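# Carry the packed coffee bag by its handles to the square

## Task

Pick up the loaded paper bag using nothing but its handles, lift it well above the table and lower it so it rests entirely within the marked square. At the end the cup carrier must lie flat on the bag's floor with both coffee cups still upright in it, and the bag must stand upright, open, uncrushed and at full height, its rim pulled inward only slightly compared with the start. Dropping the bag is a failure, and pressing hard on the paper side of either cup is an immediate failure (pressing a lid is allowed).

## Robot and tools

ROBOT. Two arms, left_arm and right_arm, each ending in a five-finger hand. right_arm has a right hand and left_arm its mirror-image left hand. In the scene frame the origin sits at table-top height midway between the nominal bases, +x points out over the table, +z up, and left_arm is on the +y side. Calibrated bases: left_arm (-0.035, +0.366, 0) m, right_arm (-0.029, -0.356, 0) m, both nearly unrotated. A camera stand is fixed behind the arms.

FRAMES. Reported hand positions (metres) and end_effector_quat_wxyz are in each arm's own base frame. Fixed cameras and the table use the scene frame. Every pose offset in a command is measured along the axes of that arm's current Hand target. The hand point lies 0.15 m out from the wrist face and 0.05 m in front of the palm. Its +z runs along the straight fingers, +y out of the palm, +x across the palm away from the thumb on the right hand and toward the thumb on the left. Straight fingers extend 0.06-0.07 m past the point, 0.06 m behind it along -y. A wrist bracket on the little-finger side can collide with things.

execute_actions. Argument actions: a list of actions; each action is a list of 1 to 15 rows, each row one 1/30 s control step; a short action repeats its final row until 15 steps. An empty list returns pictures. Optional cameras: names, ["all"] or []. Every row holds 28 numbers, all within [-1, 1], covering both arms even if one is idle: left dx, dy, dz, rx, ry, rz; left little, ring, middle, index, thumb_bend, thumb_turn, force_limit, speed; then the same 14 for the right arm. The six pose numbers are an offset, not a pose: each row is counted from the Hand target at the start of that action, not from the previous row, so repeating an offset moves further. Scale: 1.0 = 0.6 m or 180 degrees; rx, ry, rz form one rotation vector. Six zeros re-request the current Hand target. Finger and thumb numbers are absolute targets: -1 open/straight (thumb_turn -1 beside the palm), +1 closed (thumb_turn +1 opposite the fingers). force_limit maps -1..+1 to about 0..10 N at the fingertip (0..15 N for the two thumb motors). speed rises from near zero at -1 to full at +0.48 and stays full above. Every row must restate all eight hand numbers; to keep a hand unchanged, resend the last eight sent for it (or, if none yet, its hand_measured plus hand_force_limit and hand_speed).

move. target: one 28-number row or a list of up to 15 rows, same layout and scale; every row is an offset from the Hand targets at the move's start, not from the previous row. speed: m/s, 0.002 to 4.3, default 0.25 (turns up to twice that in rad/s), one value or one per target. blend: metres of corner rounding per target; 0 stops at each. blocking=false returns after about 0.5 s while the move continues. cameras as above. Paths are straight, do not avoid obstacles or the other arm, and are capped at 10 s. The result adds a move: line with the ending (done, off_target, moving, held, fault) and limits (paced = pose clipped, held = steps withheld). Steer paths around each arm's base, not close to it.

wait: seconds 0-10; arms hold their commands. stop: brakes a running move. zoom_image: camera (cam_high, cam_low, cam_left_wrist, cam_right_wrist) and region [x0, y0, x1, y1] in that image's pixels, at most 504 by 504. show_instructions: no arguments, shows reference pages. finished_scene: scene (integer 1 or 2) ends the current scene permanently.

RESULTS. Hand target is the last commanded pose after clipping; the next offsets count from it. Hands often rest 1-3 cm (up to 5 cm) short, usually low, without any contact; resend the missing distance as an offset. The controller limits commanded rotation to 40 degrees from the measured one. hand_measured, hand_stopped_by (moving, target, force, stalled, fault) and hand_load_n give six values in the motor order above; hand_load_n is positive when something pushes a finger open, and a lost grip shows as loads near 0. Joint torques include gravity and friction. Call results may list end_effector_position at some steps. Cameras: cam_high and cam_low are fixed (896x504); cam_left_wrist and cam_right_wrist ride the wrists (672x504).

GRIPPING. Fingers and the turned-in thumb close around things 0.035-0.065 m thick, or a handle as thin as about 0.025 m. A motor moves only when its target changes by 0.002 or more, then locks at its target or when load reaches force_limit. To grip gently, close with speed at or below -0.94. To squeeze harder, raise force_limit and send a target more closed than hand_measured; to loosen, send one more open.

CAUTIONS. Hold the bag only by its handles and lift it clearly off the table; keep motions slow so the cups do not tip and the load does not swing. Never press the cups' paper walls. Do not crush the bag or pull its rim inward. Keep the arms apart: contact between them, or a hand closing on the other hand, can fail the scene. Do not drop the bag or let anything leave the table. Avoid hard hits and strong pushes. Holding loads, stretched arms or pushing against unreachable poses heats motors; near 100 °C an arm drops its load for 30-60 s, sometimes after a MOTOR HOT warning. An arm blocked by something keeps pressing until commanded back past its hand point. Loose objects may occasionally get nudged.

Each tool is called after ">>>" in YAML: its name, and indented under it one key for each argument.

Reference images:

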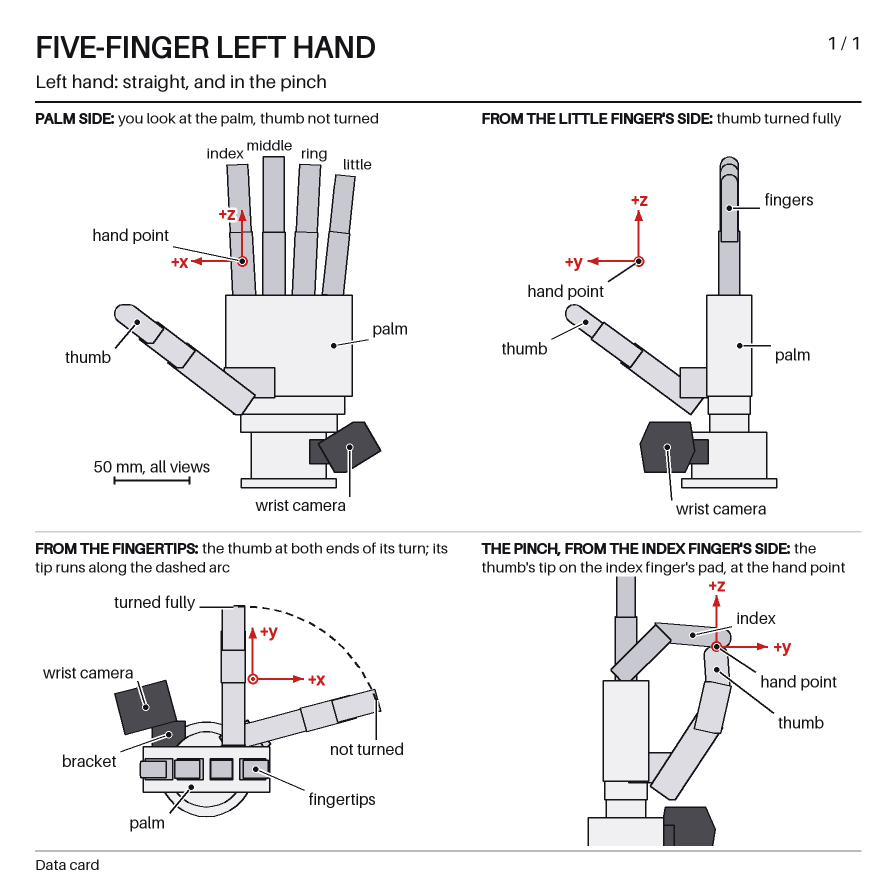

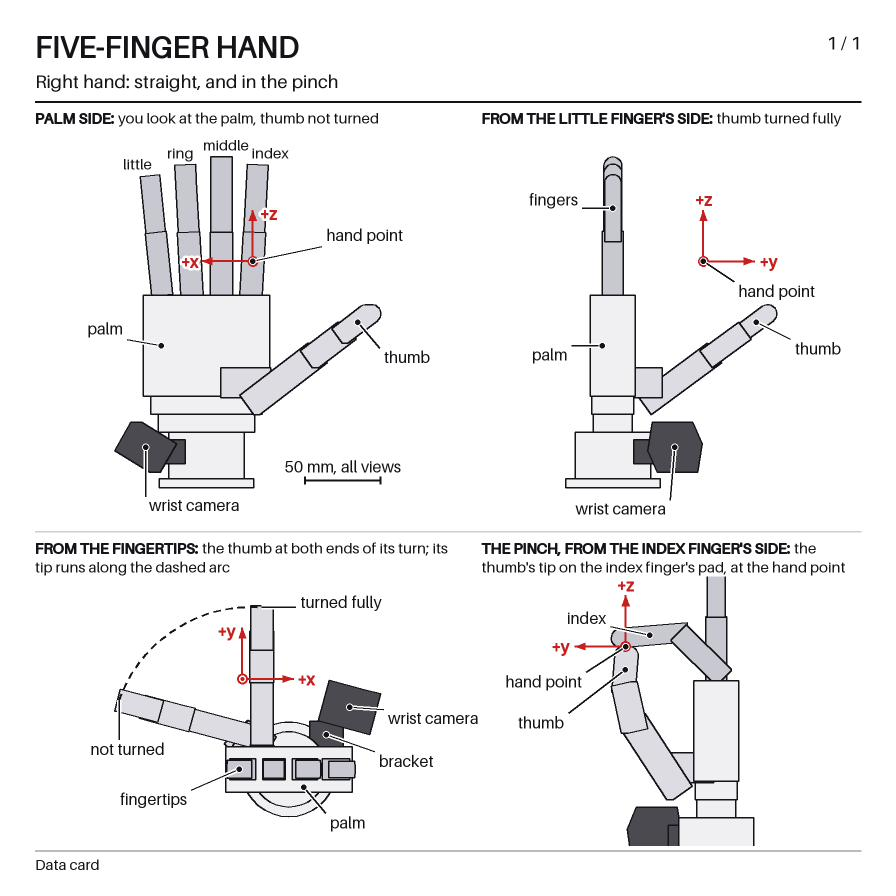

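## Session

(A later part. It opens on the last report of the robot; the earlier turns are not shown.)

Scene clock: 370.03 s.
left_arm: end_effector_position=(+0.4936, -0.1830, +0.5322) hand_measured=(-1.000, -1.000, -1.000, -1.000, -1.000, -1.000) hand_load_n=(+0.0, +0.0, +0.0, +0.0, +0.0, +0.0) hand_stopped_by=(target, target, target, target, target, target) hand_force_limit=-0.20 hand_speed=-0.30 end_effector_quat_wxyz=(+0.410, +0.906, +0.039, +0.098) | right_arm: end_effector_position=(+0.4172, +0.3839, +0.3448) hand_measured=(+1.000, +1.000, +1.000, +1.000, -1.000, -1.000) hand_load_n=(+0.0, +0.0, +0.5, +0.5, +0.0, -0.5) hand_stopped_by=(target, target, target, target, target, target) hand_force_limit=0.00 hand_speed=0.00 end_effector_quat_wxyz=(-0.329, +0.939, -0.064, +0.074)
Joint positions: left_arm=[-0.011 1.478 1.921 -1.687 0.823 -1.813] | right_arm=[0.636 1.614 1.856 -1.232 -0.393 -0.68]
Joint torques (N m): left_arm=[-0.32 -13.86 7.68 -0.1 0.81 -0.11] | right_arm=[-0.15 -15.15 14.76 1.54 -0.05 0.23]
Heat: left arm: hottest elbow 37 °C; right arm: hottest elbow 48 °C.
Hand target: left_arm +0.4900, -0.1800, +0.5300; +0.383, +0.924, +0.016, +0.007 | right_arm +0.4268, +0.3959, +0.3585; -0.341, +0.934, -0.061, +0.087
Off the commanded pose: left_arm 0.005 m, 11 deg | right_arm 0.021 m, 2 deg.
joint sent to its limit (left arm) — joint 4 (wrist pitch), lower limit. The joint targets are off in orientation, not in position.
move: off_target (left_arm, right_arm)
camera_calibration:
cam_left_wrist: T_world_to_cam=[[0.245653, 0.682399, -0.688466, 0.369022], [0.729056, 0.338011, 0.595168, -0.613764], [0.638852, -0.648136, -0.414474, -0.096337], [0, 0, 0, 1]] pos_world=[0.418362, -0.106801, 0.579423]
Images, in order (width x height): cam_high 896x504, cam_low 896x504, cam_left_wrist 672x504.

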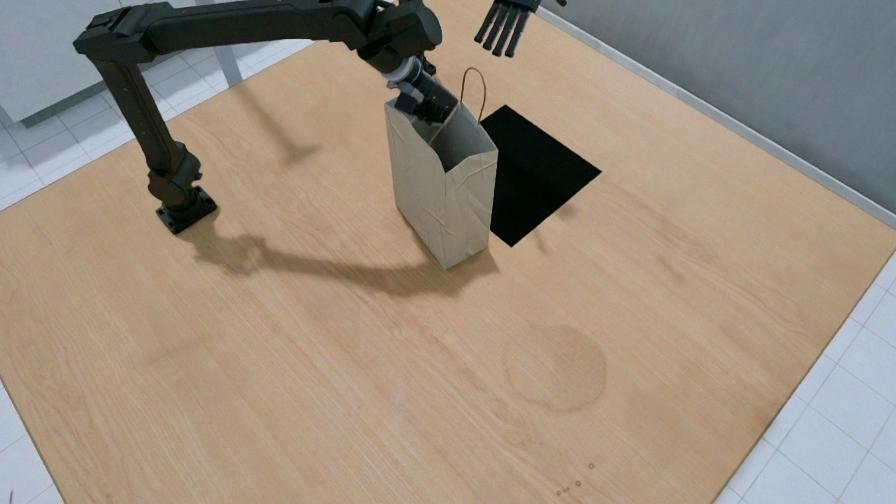

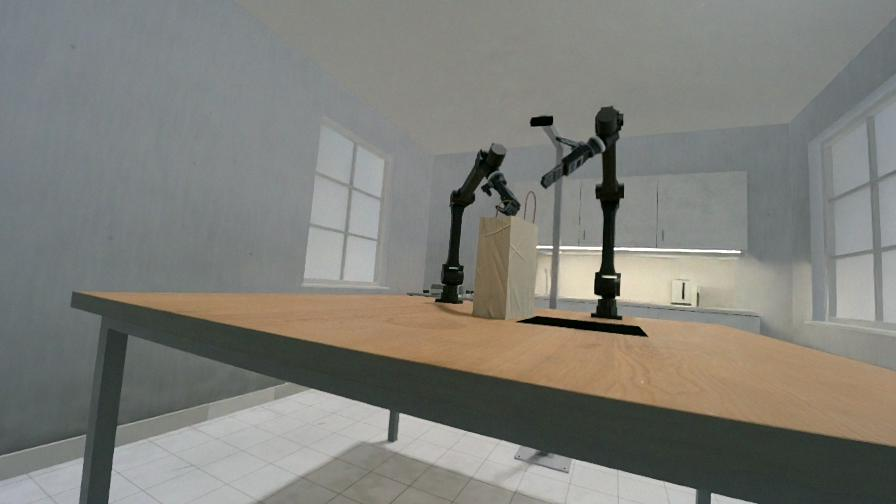

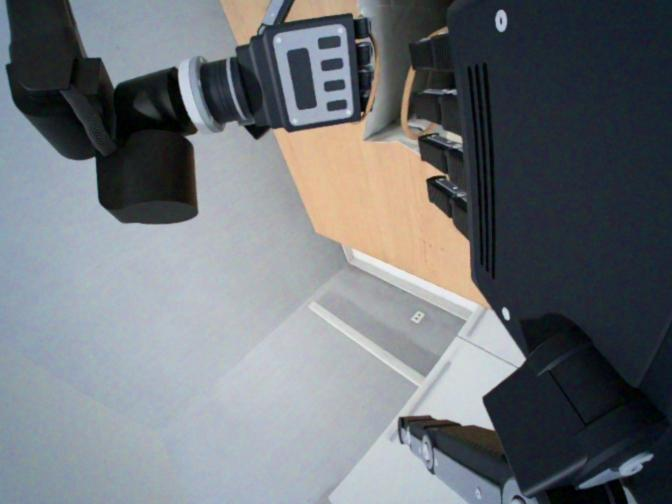

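>>> move:
  target: [0,0,0,0,0,0,-1,-1,-1,-1,-1,-1,-0.2,-0.3, -0.001,0.0785,-0.1123,0,0,0,1,1,1,1,-1,-1,0.0,0.0]
  speed: 0.12
  cameras: ["cam_high","cam_low","cam_left_wrist"]

>>> zoom_image:
  camera: "cam_high"
  region: [300, 50, 520, 200]

>>> zoom_image:
  camera: "cam_low"
  region: [440, 140, 580, 340]

Scene clock: 373.63 s.
left_arm: end_effector_position=(+0.4936, -0.1830, +0.5322) hand_measured=(-1.000, -1.000, -1.000, -1.000, -1.000, -1.000) hand_load_n=(+0.0, +0.0, +0.0, +0.0, +0.0, +0.0) hand_stopped_by=(target, target, target, target, target, target) hand_force_limit=-0.20 hand_speed=-0.30 end_effector_quat_wxyz=(+0.410, +0.906, +0.039, +0.098) | right_arm: end_effector_position=(+0.4092, +0.3219, +0.3794) hand_measured=(+1.000, +1.000, +1.000, +1.000, -1.000, -1.000) hand_load_n=(+0.0, +0.0, +0.0, +0.0, +0.0, +0.0) hand_stopped_by=(target, target, target, target, target, target) hand_force_limit=0.00 hand_speed=0.00 end_effector_quat_wxyz=(-0.343, +0.933, -0.061, +0.087)
Joint positions: left_arm=[-0.011 1.478 1.921 -1.687 0.823 -1.813] | right_arm=[0.538 1.503 1.813 -1.293 -0.451 -0.763]
Joint torques (N m): left_arm=[-0.26 -13.98 7.68 -0.06 0.81 -0.11] | right_arm=[-1.14 -14.68 10.02 0.92 -0.3 0.02]
Heat: left arm: hottest elbow 37 °C; right arm: hottest elbow 48 °C.
Hand target: left_arm +0.4900, -0.1800, +0.5300; +0.383, +0.924, +0.016, +0.007 | right_arm +0.4099, +0.3179, +0.3787; -0.341, +0.934, -0.061, +0.087
Off the commanded pose: left_arm 0.005 m, 11 deg | right_arm 0.004 m, 0 deg.
joint sent to its limit (left arm) — joint 4 (wrist pitch), lower limit. The joint targets are off in orientation, not in position.
move: off_target (left_arm)
camera_calibration:
cam_left_wrist: T_world_to_cam=[[0.245653, 0.682399, -0.688466, 0.369022], [0.729056, 0.338011, 0.595168, -0.613764], [0.638852, -0.648136, -0.414474, -0.096337], [0, 0, 0, 1]] pos_world=[0.418362, -0.106801, 0.579423]
Images, in order (width x height): cam_high 896x504, cam_low 896x504, cam_left_wrist 672x504.

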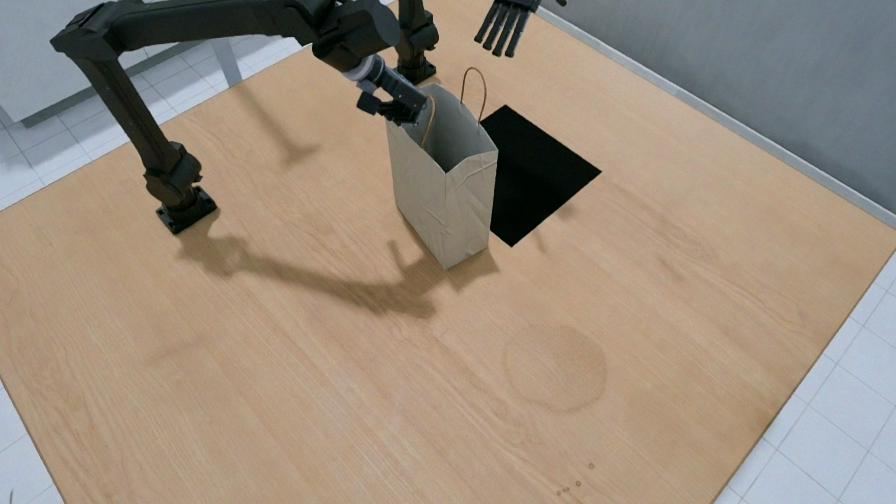

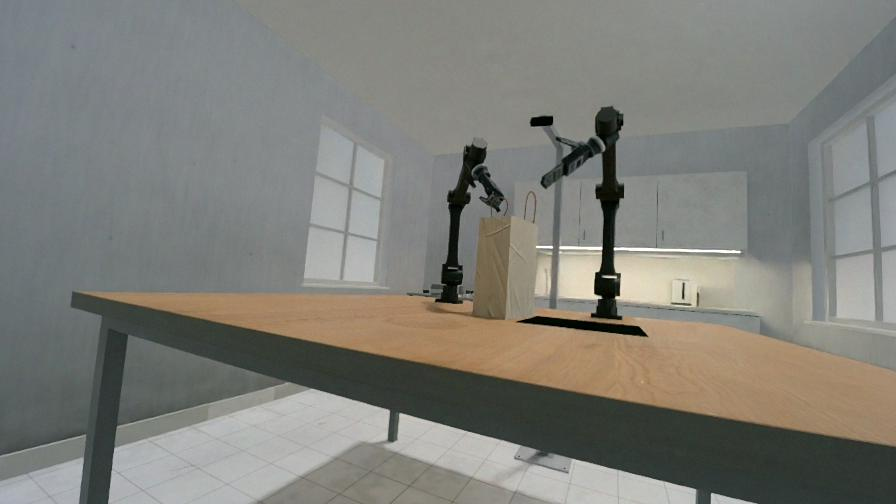

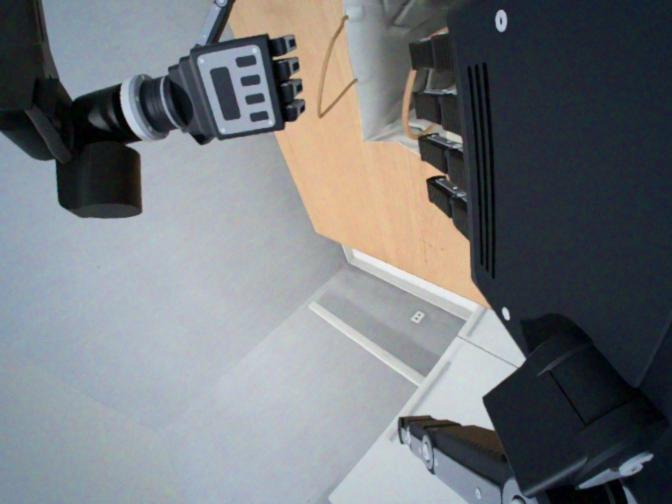

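Scaled by 2.291 from the camera's 896x504 image, which has a finer 1280x720 frame.

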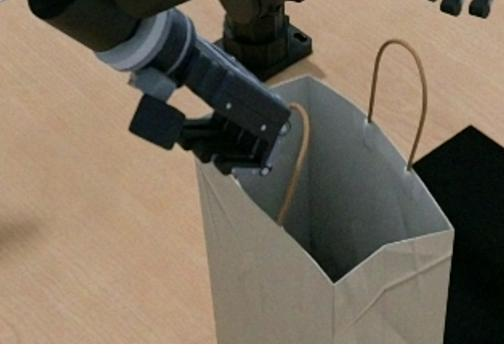

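Scaled by 2.520 from the camera's 896x504 image, which has a finer 1280x720 frame.

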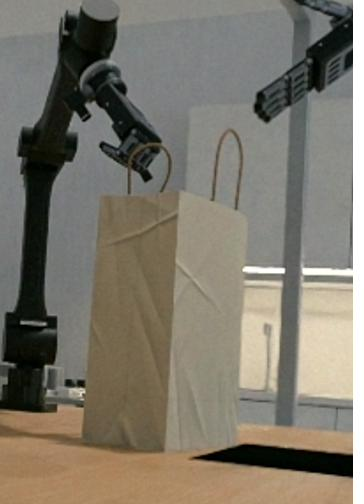

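>>> move:
  target:
    - [0,0,0,0,0,0,-1,-1,-1,-1,-1,-1,-0.2,-0.3, -0.0005,-0.0511,0.0633,0,0,0,1,1,1,1,-1,-1,0.0,0.0]
    - [0,0,0,0,0,0,-1,-1,-1,-1,-1,-1,-0.2,-0.3, -0.0038,-0.0645,0.1365,0,0,0,1,1,1,1,-1,-1,0.0,0.0]
  speed: 0.1
  blend: 0.01
  cameras: ["cam_high","cam_low","cam_left_wrist"]

>>> zoom_image:
  camera: "cam_high"
  region: [300, 50, 520, 200]

>>> zoom_image:
  camera: "cam_left_wrist"
  region: [180, 0, 440, 180]

>>> zoom_image:
  camera: "cam_low"
  region: [440, 140, 580, 340]

Scene clock: 391.00 s.
left_arm: end_effector_position=(+0.4936, -0.1830, +0.5322) hand_measured=(-1.000, -1.000, -1.000, -1.000, -1.000, -1.000) hand_load_n=(+0.0, +0.0, +0.0, +0.0, +0.0, +0.0) hand_stopped_by=(target, target, target, target, target, target) hand_force_limit=-0.20 hand_speed=-0.30 end_effector_quat_wxyz=(+0.410, +0.906, +0.039, +0.098) | right_arm: end_effector_position=(+0.4180, +0.3867, +0.3337) hand_measured=(+1.000, +1.000, +1.000, +1.000, -1.000, -1.000) hand_load_n=(+0.0, +0.0, +0.0, +0.0, +0.0, +0.0) hand_stopped_by=(target, target, target, target, target, target) hand_force_limit=0.00 hand_speed=0.00 end_effector_quat_wxyz=(-0.332, +0.938, -0.063, +0.078)
Joint positions: left_arm=[-0.011 1.478 1.921 -1.687 0.823 -1.813] | right_arm=[0.64 1.605 1.813 -1.185 -0.389 -0.676]
Joint torques (N m): left_arm=[-0.26 -13.98 7.66 -0.06 0.81 -0.1] | right_arm=[-0.09 -14.86 13.98 1.63 -0.05 0.19]
Heat: left arm: hottest elbow 37 °C; right arm: hottest elbow 47 °C.
Hand target: left_arm +0.4900, -0.1800, +0.5300; +0.383, +0.924, +0.016, +0.007 | right_arm +0.4266, +0.3990, +0.3420; -0.341, +0.934, -0.061, +0.087
Off the commanded pose: left_arm 0.005 m, 11 deg | right_arm 0.017 m, 2 deg.
joint sent to its limit (left arm) — joint 4 (wrist pitch), lower limit. The joint targets are off in orientation, not in position.
move: off_target (left_arm, right_arm)
camera_calibration:
cam_left_wrist: T_world_to_cam=[[0.245653, 0.682399, -0.688466, 0.369022], [0.729056, 0.338011, 0.595168, -0.613764], [0.638852, -0.648136, -0.414474, -0.096337], [0, 0, 0, 1]] pos_world=[0.418362, -0.106801, 0.579423]
Images, in order (width x height): cam_high 896x504, cam_low 896x504, cam_left_wrist 672x504.

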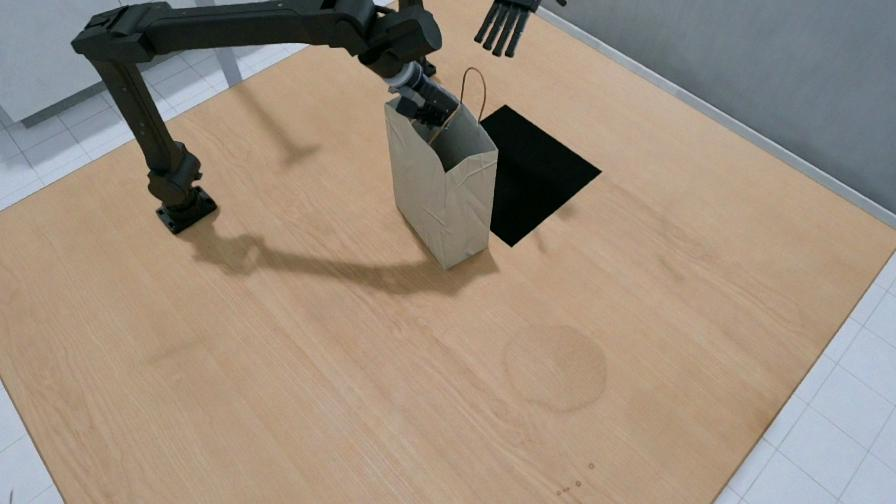

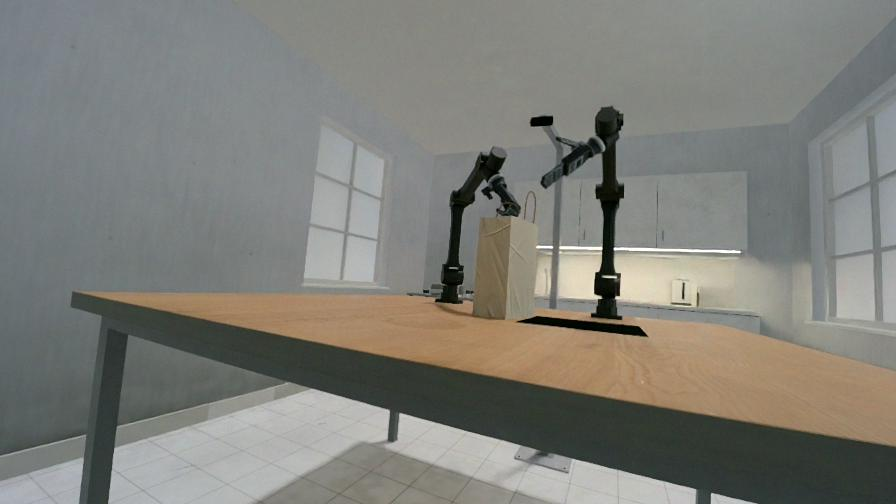

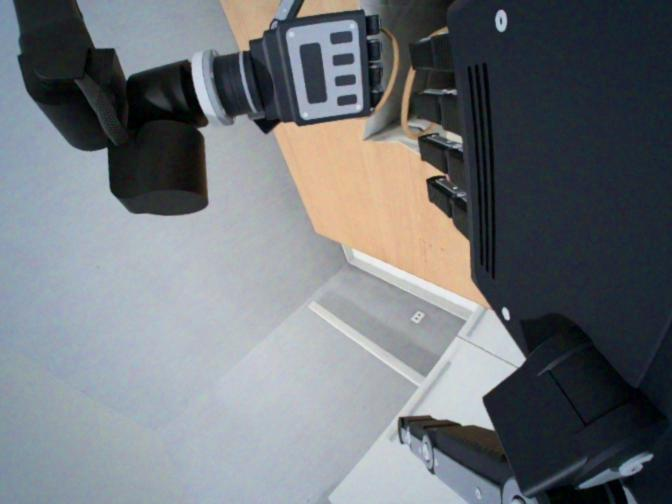

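Scaled by 2.291 from the camera's 896x504 image, which has a finer 1280x720 frame.

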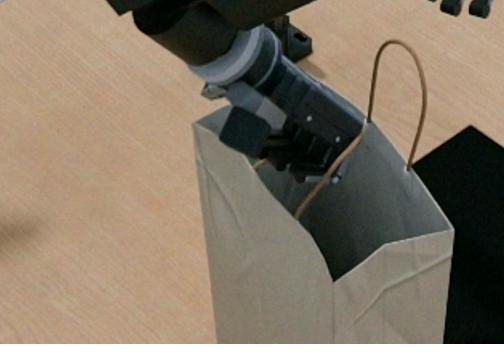

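Scaled by 1.938 from the camera's 672x504 image, which has a finer 960x720 frame.

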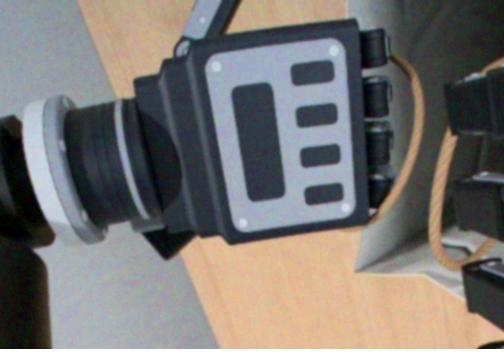

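Scaled by 2.520 from the camera's 896x504 image, which has a finer 1280x720 frame.

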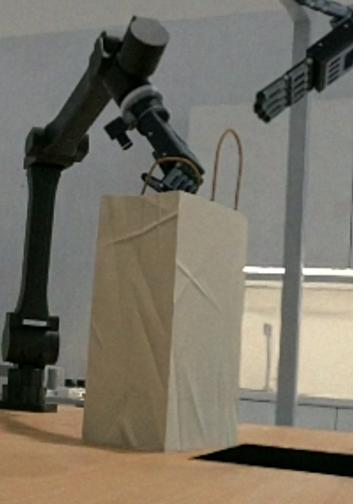

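>>> move:
  target: [0,0,0,0,0,0,-1,-1,-1,-1,-1,-1,-0.2,-0.3, -0.008,0.02,0.065,0,0,0,1,1,1,1,-1,-1,0.0,0.0]
  speed: 0.1
  cameras: ["cam_high","cam_low","cam_left_wrist"]

>>> zoom_image:
  camera: "cam_high"
  region: [300, 50, 520, 200]

>>> zoom_image:
  camera: "cam_left_wrist"
  region: [180, 0, 440, 180]

Scene clock: 393.83 s.
left_arm: end_effector_position=(+0.4936, -0.1830, +0.5322) hand_measured=(-1.000, -1.000, -1.000, -1.000, -1.000, -1.000) hand_load_n=(+0.0, +0.0, +0.0, +0.0, +0.0, +0.0) hand_stopped_by=(target, target, target, target, target, target) hand_force_limit=-0.20 hand_speed=-0.30 end_effector_quat_wxyz=(+0.410, +0.906, +0.039, +0.098) | right_arm: end_effector_position=(+0.4271, +0.4076, +0.3127) hand_measured=(+1.000, +1.000, +1.000, +1.000, -1.000, -1.000) hand_load_n=(+0.0, +0.0, +0.0, +0.0, +0.0, +0.0) hand_stopped_by=(target, target, target, target, target, target) hand_force_limit=0.00 hand_speed=0.00 end_effector_quat_wxyz=(-0.343, +0.933, -0.059, +0.090)
Joint positions: left_arm=[-0.011 1.478 1.921 -1.687 0.823 -1.813] | right_arm=[0.661 1.623 1.769 -1.082 -0.377 -0.657]
Joint torques (N m): left_arm=[-0.21 -13.74 7.72 -0.06 0.8 -0.1] | right_arm=[-0.15 -15.62 10.63 1.68 -0.03 0.21]
Heat: left arm: hottest elbow 36 °C; right arm: hottest elbow 48 °C.
Hand target: left_arm +0.4900, -0.1800, +0.5300; +0.383, +0.924, +0.016, +0.007 | right_arm +0.4291, +0.4153, +0.3042; -0.341, +0.934, -0.061, +0.087
Off the commanded pose: left_arm 0.005 m, 11 deg | right_arm 0.011 m, 0 deg.
joint sent to its limit (left arm) — joint 4 (wrist pitch), lower limit. The joint targets are off in orientation, not in position.
move: off_target (left_arm, right_arm)
camera_calibration:
cam_left_wrist: T_world_to_cam=[[0.245653, 0.682399, -0.688466, 0.369022], [0.729056, 0.338011, 0.595168, -0.613764], [0.638852, -0.648136, -0.414474, -0.096337], [0, 0, 0, 1]] pos_world=[0.418362, -0.106801, 0.579423]
Images, in order (width x height): cam_high 896x504, cam_low 896x504, cam_left_wrist 672x504.

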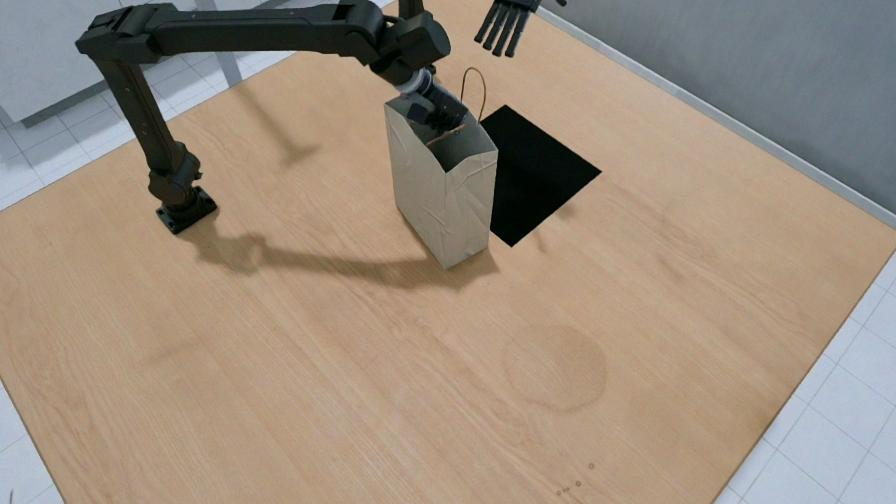

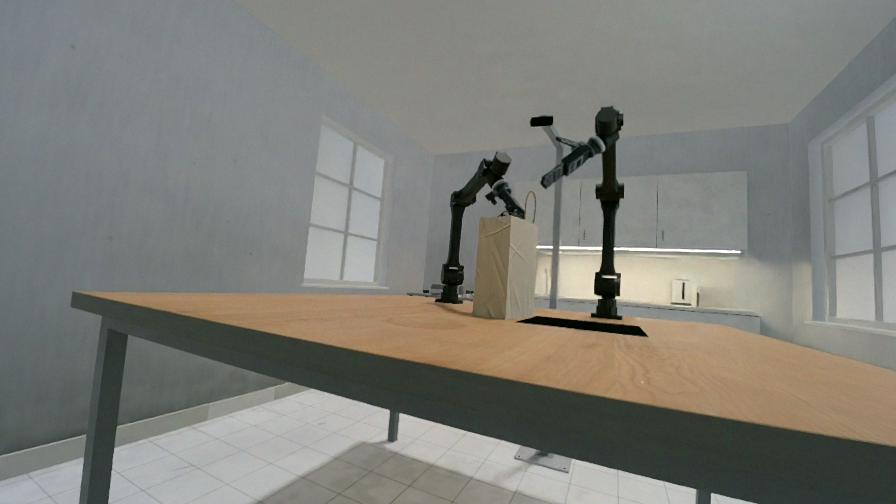

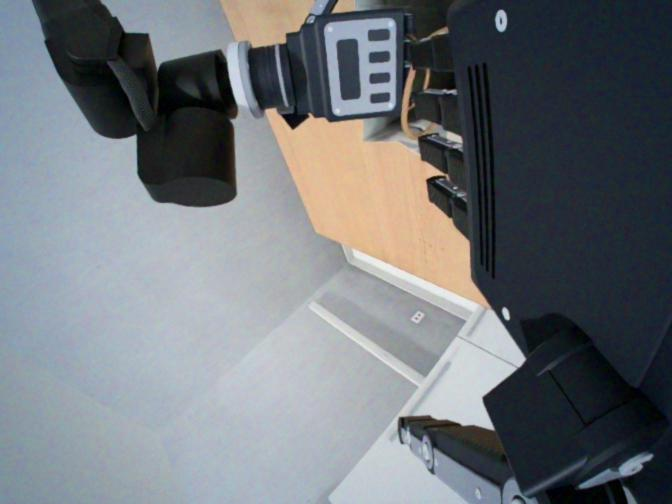

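Scaled by 2.291 from the camera's 896x504 image, which has a finer 1280x720 frame.

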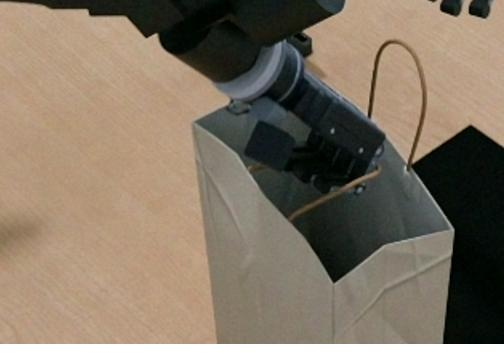

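Scaled by 1.938 from the camera's 672x504 image, which has a finer 960x720 frame.

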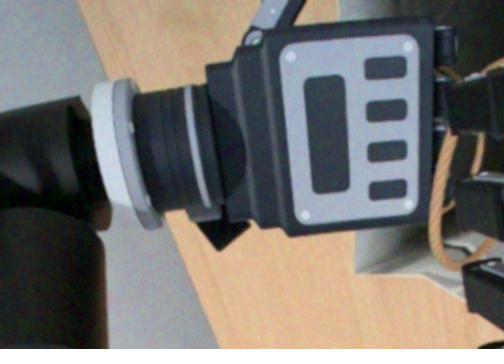

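>>> move:
  target:
    - [0,0,0,0,0,0,-1,-1,-1,-1,-1,-1,-0.2,-0.3, 0.0158,-0.0287,-0.0837,0,0,0,1,1,1,1,-1,-1,0.0,0.0]
    - [0,0,0,0,0,0,-1,-1,-1,-1,-1,-1,-0.2,-0.3, 0.002,0.1065,-0.2027,0,0,0,1,1,1,1,-1,-1,0.0,0.0]
  speed: 0.12
  blend: 0.01
  cameras: ["cam_high","cam_low","cam_left_wrist"]

>>> zoom_image:
  camera: "cam_high"
  region: [300, 50, 520, 200]

>>> zoom_image:
  camera: "cam_low"
  region: [440, 140, 580, 340]

Scene clock: 398.80 s.
left_arm: end_effector_position=(+0.4936, -0.1830, +0.5322) hand_measured=(-1.000, -1.000, -1.000, -1.000, -1.000, -1.000) hand_load_n=(+0.0, +0.0, +0.0, +0.0, +0.0, +0.0) hand_stopped_by=(target, target, target, target, target, target) hand_force_limit=-0.20 hand_speed=-0.30 end_effector_quat_wxyz=(+0.410, +0.906, +0.039, +0.098) | right_arm: end_effector_position=(+0.4036, +0.2953, +0.3522) hand_measured=(+1.000, +1.000, +1.000, +1.000, -1.000, -1.000) hand_load_n=(+0.0, +0.5, +0.0, +0.0, +0.0, +0.0) hand_stopped_by=(target, target, target, target, target, target) hand_force_limit=0.00 hand_speed=0.00 end_effector_quat_wxyz=(-0.342, +0.934, -0.062, +0.085)
Joint positions: left_arm=[-0.011 1.478 1.921 -1.687 0.823 -1.813] | right_arm=[0.494 1.442 1.677 -1.242 -0.475 -0.804]
Joint torques (N m): left_arm=[-0.21 -13.92 7.71 -0.06 0.8 -0.1] | right_arm=[-1.08 -14.39 9.95 0.88 -0.32 0]
Heat: left arm: hottest elbow 36 °C; right arm: hottest elbow 48 °C.
Hand target: left_arm +0.4900, -0.1800, +0.5300; +0.383, +0.924, +0.016, +0.007 | right_arm +0.4020, +0.2903, +0.3545; -0.342, +0.934, -0.061, +0.087
Off the commanded pose: left_arm 0.005 m, 11 deg | right_arm 0.006 m, 0 deg.
joint sent to its limit (left arm) — joint 4 (wrist pitch), lower limit. The joint targets are off in orientation, not in position.
move: off_target (left_arm)
camera_calibration:
cam_left_wrist: T_world_to_cam=[[0.245653, 0.682399, -0.688466, 0.369022], [0.729056, 0.338011, 0.595168, -0.613764], [0.638852, -0.648136, -0.414474, -0.096337], [0, 0, 0, 1]] pos_world=[0.418362, -0.106801, 0.579423]
Images, in order (width x height): cam_high 896x504, cam_low 896x504, cam_left_wrist 672x504.

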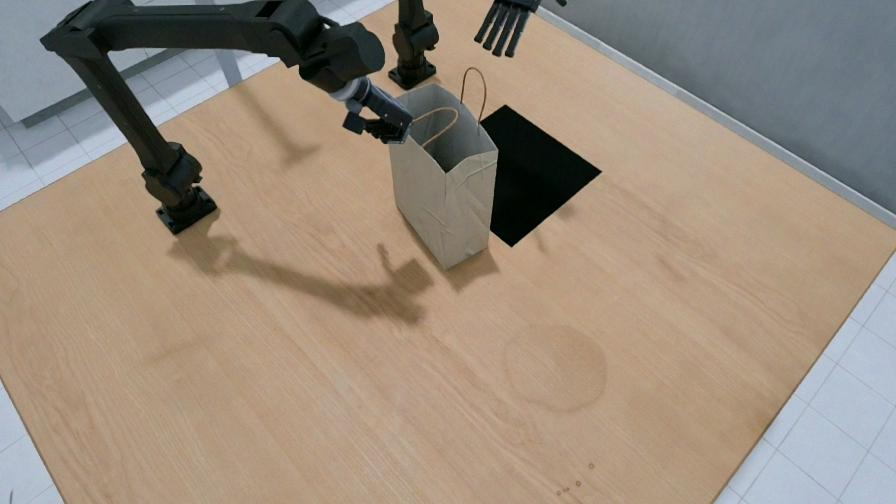

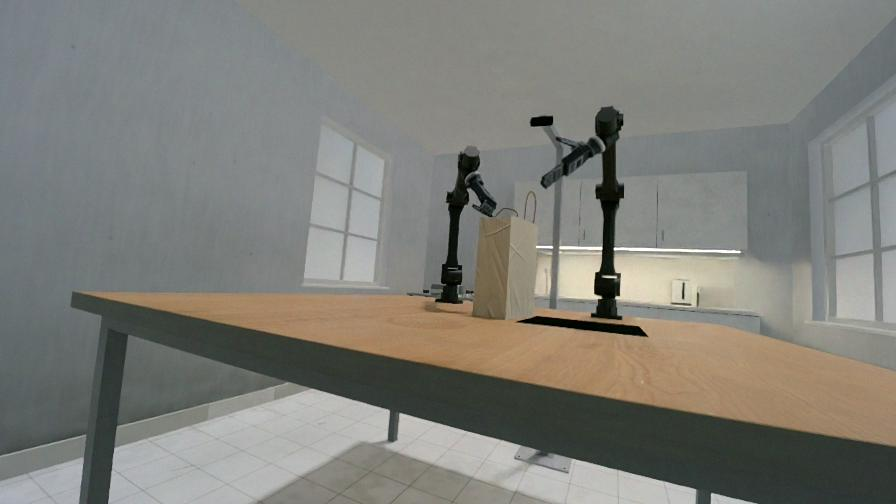

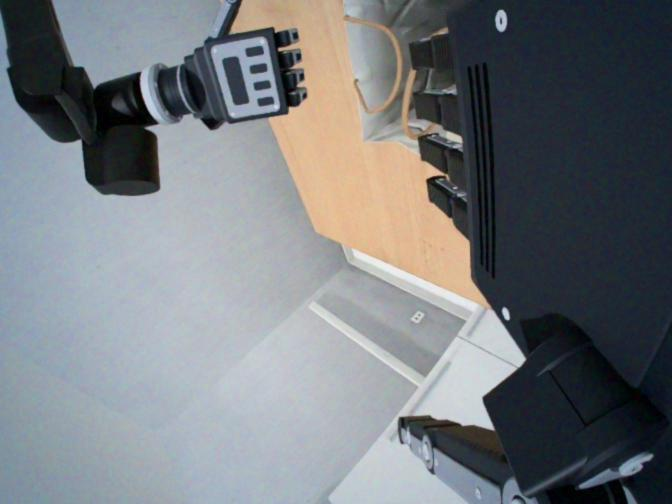

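Scaled by 2.291 from the camera's 896x504 image, which has a finer 1280x720 frame.

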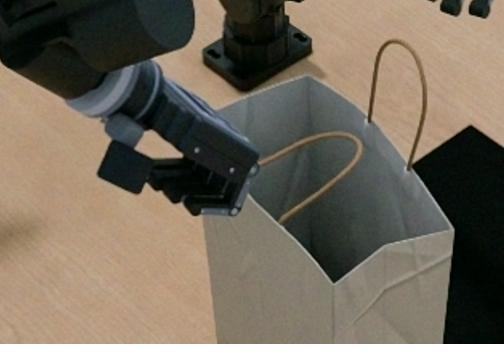

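Scaled by 2.520 from the camera's 896x504 image, which has a finer 1280x720 frame.

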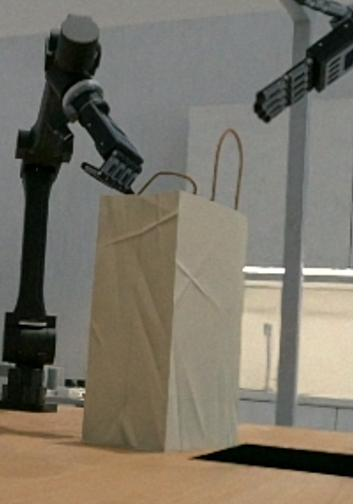

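>>> move:
  target: [0.0033,-0.0195,0.0936,0,0,0,1,-1,-1,-1,-1,-1,-0.2,-0.3, 0.001,0.0677,-0.1248,0,0,0,1,1,1,1,-1,-1,0.0,0.0]
  speed: 0.15
  cameras: ["cam_high","cam_low","cam_left_wrist"]

>>> zoom_image:
  camera: "cam_high"
  region: [370, 20, 560, 200]

>>> zoom_image:
  camera: "cam_low"
  region: [440, 140, 620, 340]

Scene clock: 415.57 s.
left_arm: end_effector_position=(+0.4948, -0.2064, +0.4924) hand_measured=(+1.000, -1.000, -1.000, -1.000, -1.000, -1.000) hand_load_n=(+0.0, +0.0, +0.0, +0.0, +0.0, +0.0) hand_stopped_by=(target, target, target, target, target, target) hand_force_limit=-0.20 hand_speed=-0.30 end_effector_quat_wxyz=(+0.398, +0.915, +0.034, +0.055) | right_arm: end_effector_position=(+0.3833, +0.2157, +0.3785) hand_measured=(+1.000, +1.000, +1.000, +1.000, -1.000, -1.000) hand_load_n=(+0.0, +0.0, +0.0, +0.0, +0.0, +0.0) hand_stopped_by=(target, target, target, target, target, target) hand_force_limit=0.00 hand_speed=0.00 end_effector_quat_wxyz=(-0.340, +0.935, -0.063, +0.081)
Joint positions: left_arm=[-0.062 1.504 1.869 -1.687 0.798 -1.813] | right_arm=[0.342 1.351 1.666 -1.407 -0.552 -0.956]
Joint torques (N m): left_arm=[-1.61 -12.92 8.06 -0.21 0.53 0.11] | right_arm=[-1.26 -11.93 11.08 0.79 -0.38 0.03]
Heat: left arm: hottest elbow 36 °C; right arm: hottest elbow 46 °C.
Hand target: left_arm +0.4931, -0.2114, +0.4821; +0.383, +0.924, +0.016, +0.007 | right_arm +0.3851, +0.2123, +0.3844; -0.341, +0.934, -0.061, +0.087
Off the commanded pose: left_arm 0.012 m, 6 deg | right_arm 0.007 m, 1 deg.
joint sent to its limit (left arm) — joint 4 (wrist pitch), lower limit. The joint targets are off in orientation, not in position.
move: off_target (left_arm)
camera_calibration:
cam_left_wrist: T_world_to_cam=[[0.222799, 0.690875, -0.687788, 0.369968], [0.786957, 0.288947, 0.545168, -0.597162], [0.575377, -0.662722, -0.479312, -0.0684909], [0, 0, 0, 1]] pos_world=[0.426921, -0.128444, 0.547185]
Images, in order (width x height): cam_high 896x504, cam_low 896x504, cam_left_wrist 672x504.

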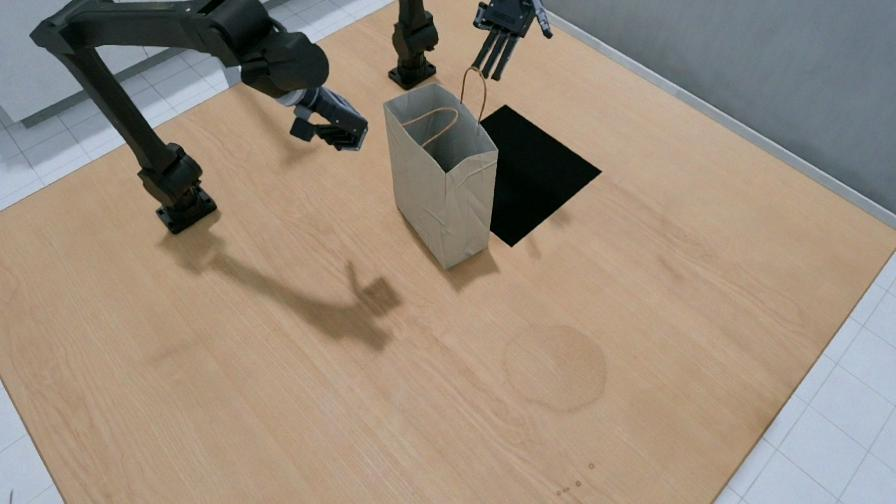

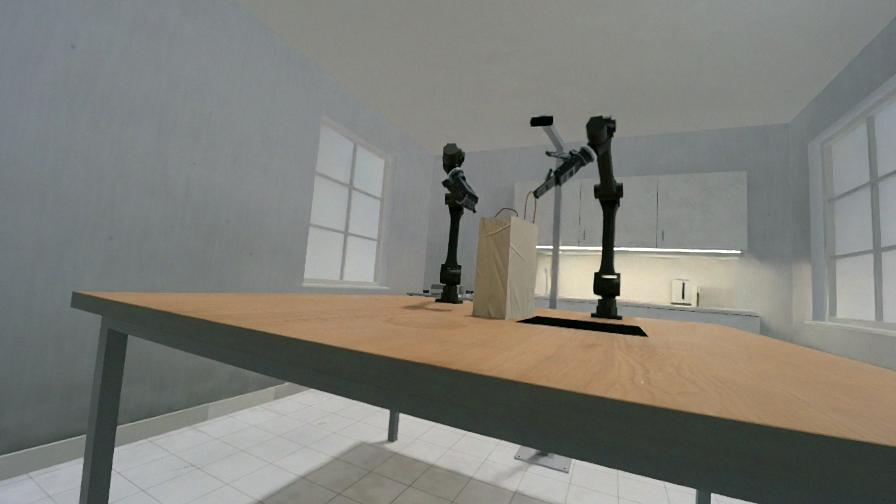

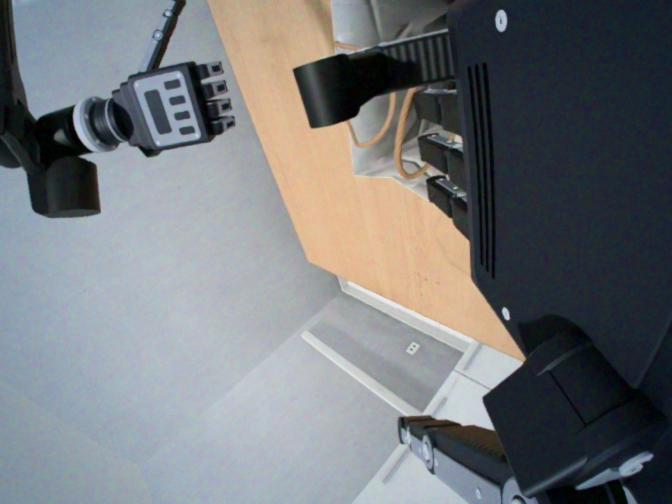

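Scaled by 2.653 from the camera's 896x504 image, which has a finer 1280x720 frame.

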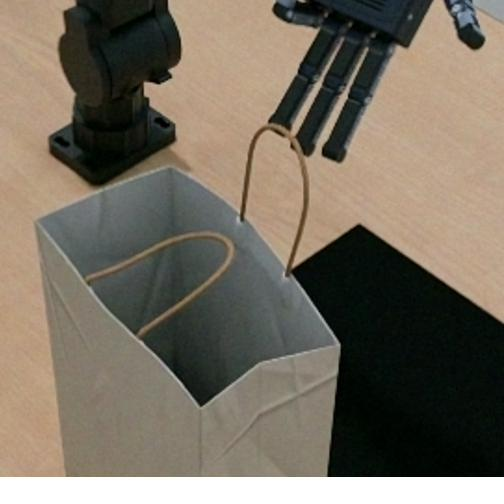

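Scaled by 2.520 from the camera's 896x504 image, which has a finer 1280x720 frame.

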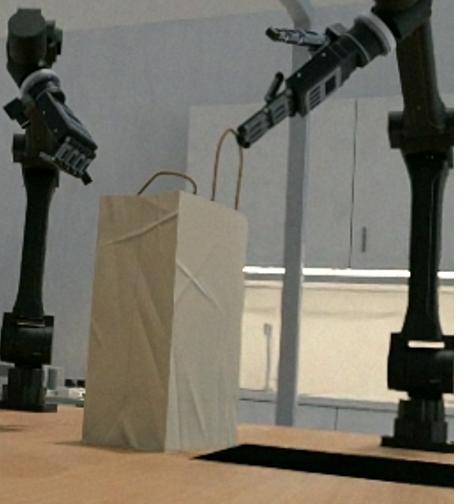

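>>> move:
  target: [0.0003,-0.0088,0.0148,0,0.0432,-0.0432,1,-1,-1,-1,-1,-1,-0.2,-0.3, 0,0,0,0,0,0,1,1,1,1,-1,-1,0.0,0.0]
  speed: 0.1
  cameras: ["cam_high","cam_low","cam_left_wrist"]

>>> zoom_image:
  camera: "cam_high"
  region: [400, 20, 540, 160]

>>> zoom_image:
  camera: "cam_low"
  region: [460, 140, 600, 240]

>>> zoom_image:
  camera: "cam_left_wrist"
  region: [280, 0, 500, 250]

Scene clock: 428.93 s.
left_arm: end_effector_position=(+0.4955, -0.2086, +0.4740) hand_measured=(+1.000, -1.000, -1.000, -1.000, -1.000, -1.000) hand_load_n=(+0.0, +0.0, +0.0, +0.0, +0.0, +0.0) hand_stopped_by=(target, target, target, target, target, target) hand_force_limit=-0.20 hand_speed=-0.30 end_effector_quat_wxyz=(+0.381, +0.918, +0.105, +0.044) | right_arm: end_effector_position=(+0.3834, +0.2157, +0.3785) hand_measured=(+1.000, +1.000, +1.000, +1.000, -1.000, -1.000) hand_load_n=(+0.0, +0.0, +0.0, +0.0, +0.0, +0.0) hand_stopped_by=(target, target, target, target, target, target) hand_force_limit=0.00 hand_speed=0.00 end_effector_quat_wxyz=(-0.340, +0.935, -0.063, +0.081)
Joint positions: left_arm=[-0.093 1.449 1.781 -1.597 0.736 -2.011] | right_arm=[0.342 1.351 1.666 -1.407 -0.552 -0.957]
Joint torques (N m): left_arm=[-1.73 -13.63 8.06 1.21 0.48 -0.11] | right_arm=[-1.2 -11.99 11.1 0.77 -0.38 0]
Heat: left arm: hottest elbow 36 °C; right arm: hottest elbow 46 °C.
Hand target: left_arm +0.4934, -0.2139, +0.4719; +0.380, +0.918, +0.105, +0.043 | right_arm +0.3851, +0.2123, +0.3844; -0.341, +0.934, -0.061, +0.087
Off the commanded pose: left_arm 0.006 m, 0 deg | right_arm 0.007 m, 1 deg.
move: done
camera_calibration:
cam_left_wrist: T_world_to_cam=[[0.0815014, 0.727411, -0.681345, 0.433286], [0.786859, 0.372623, 0.49194, -0.544284], [0.611728, -0.576216, -0.542001, -0.0493163], [0, 0, 0, 1]] pos_world=[0.42313, -0.140781, 0.536243]
Images, in order (width x height): cam_high 896x504, cam_low 896x504, cam_left_wrist 672x504.

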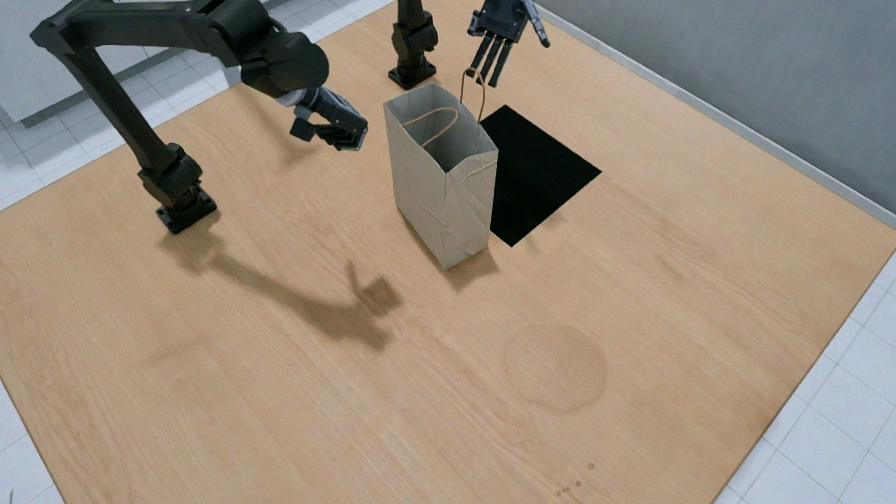

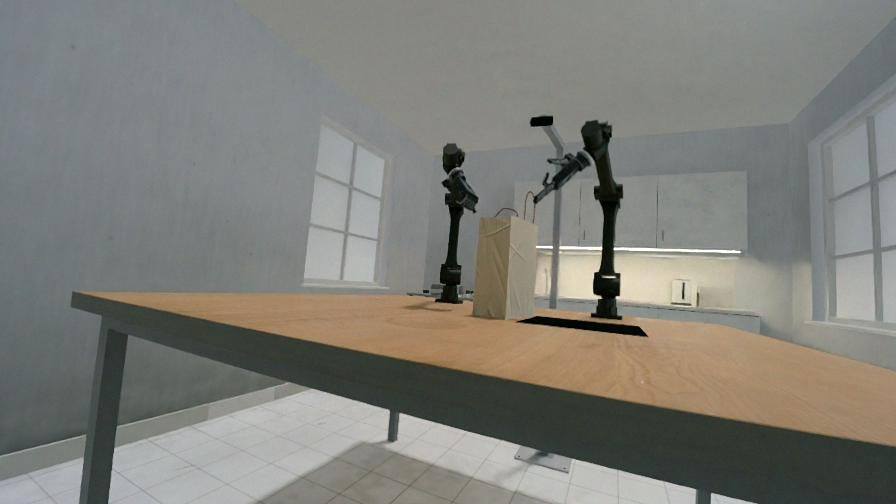

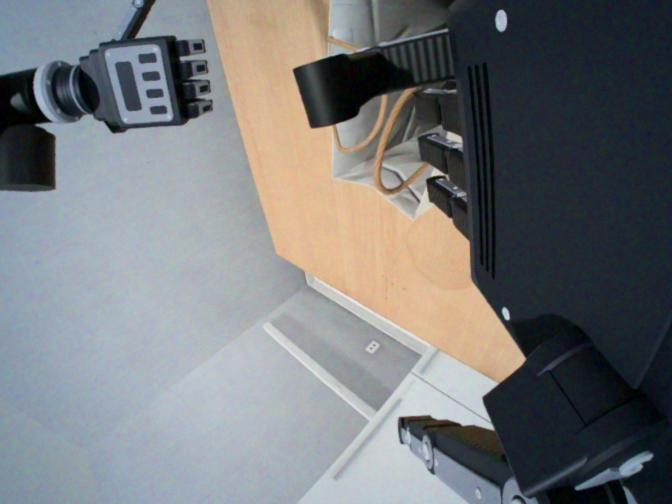

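Scaled by 3.600 from the camera's 896x504 image, which has a finer 1280x720 frame.

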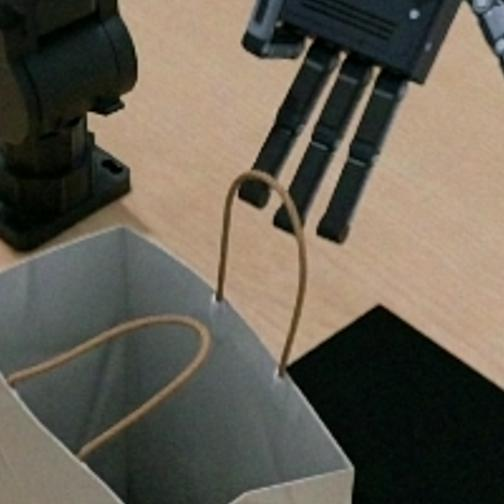

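Scaled by 3.600 from the camera's 896x504 image, which has a finer 1280x720 frame.

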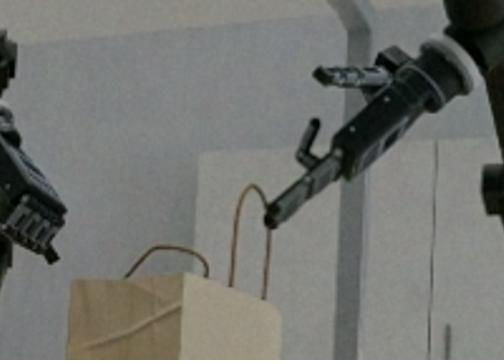

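Scaled by 2.016 from the camera's 672x504 image, which has a finer 960x720 frame.

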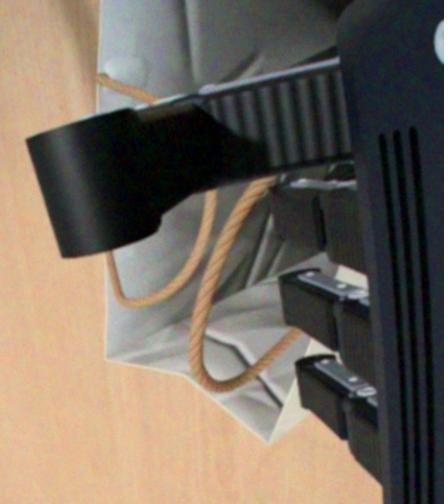

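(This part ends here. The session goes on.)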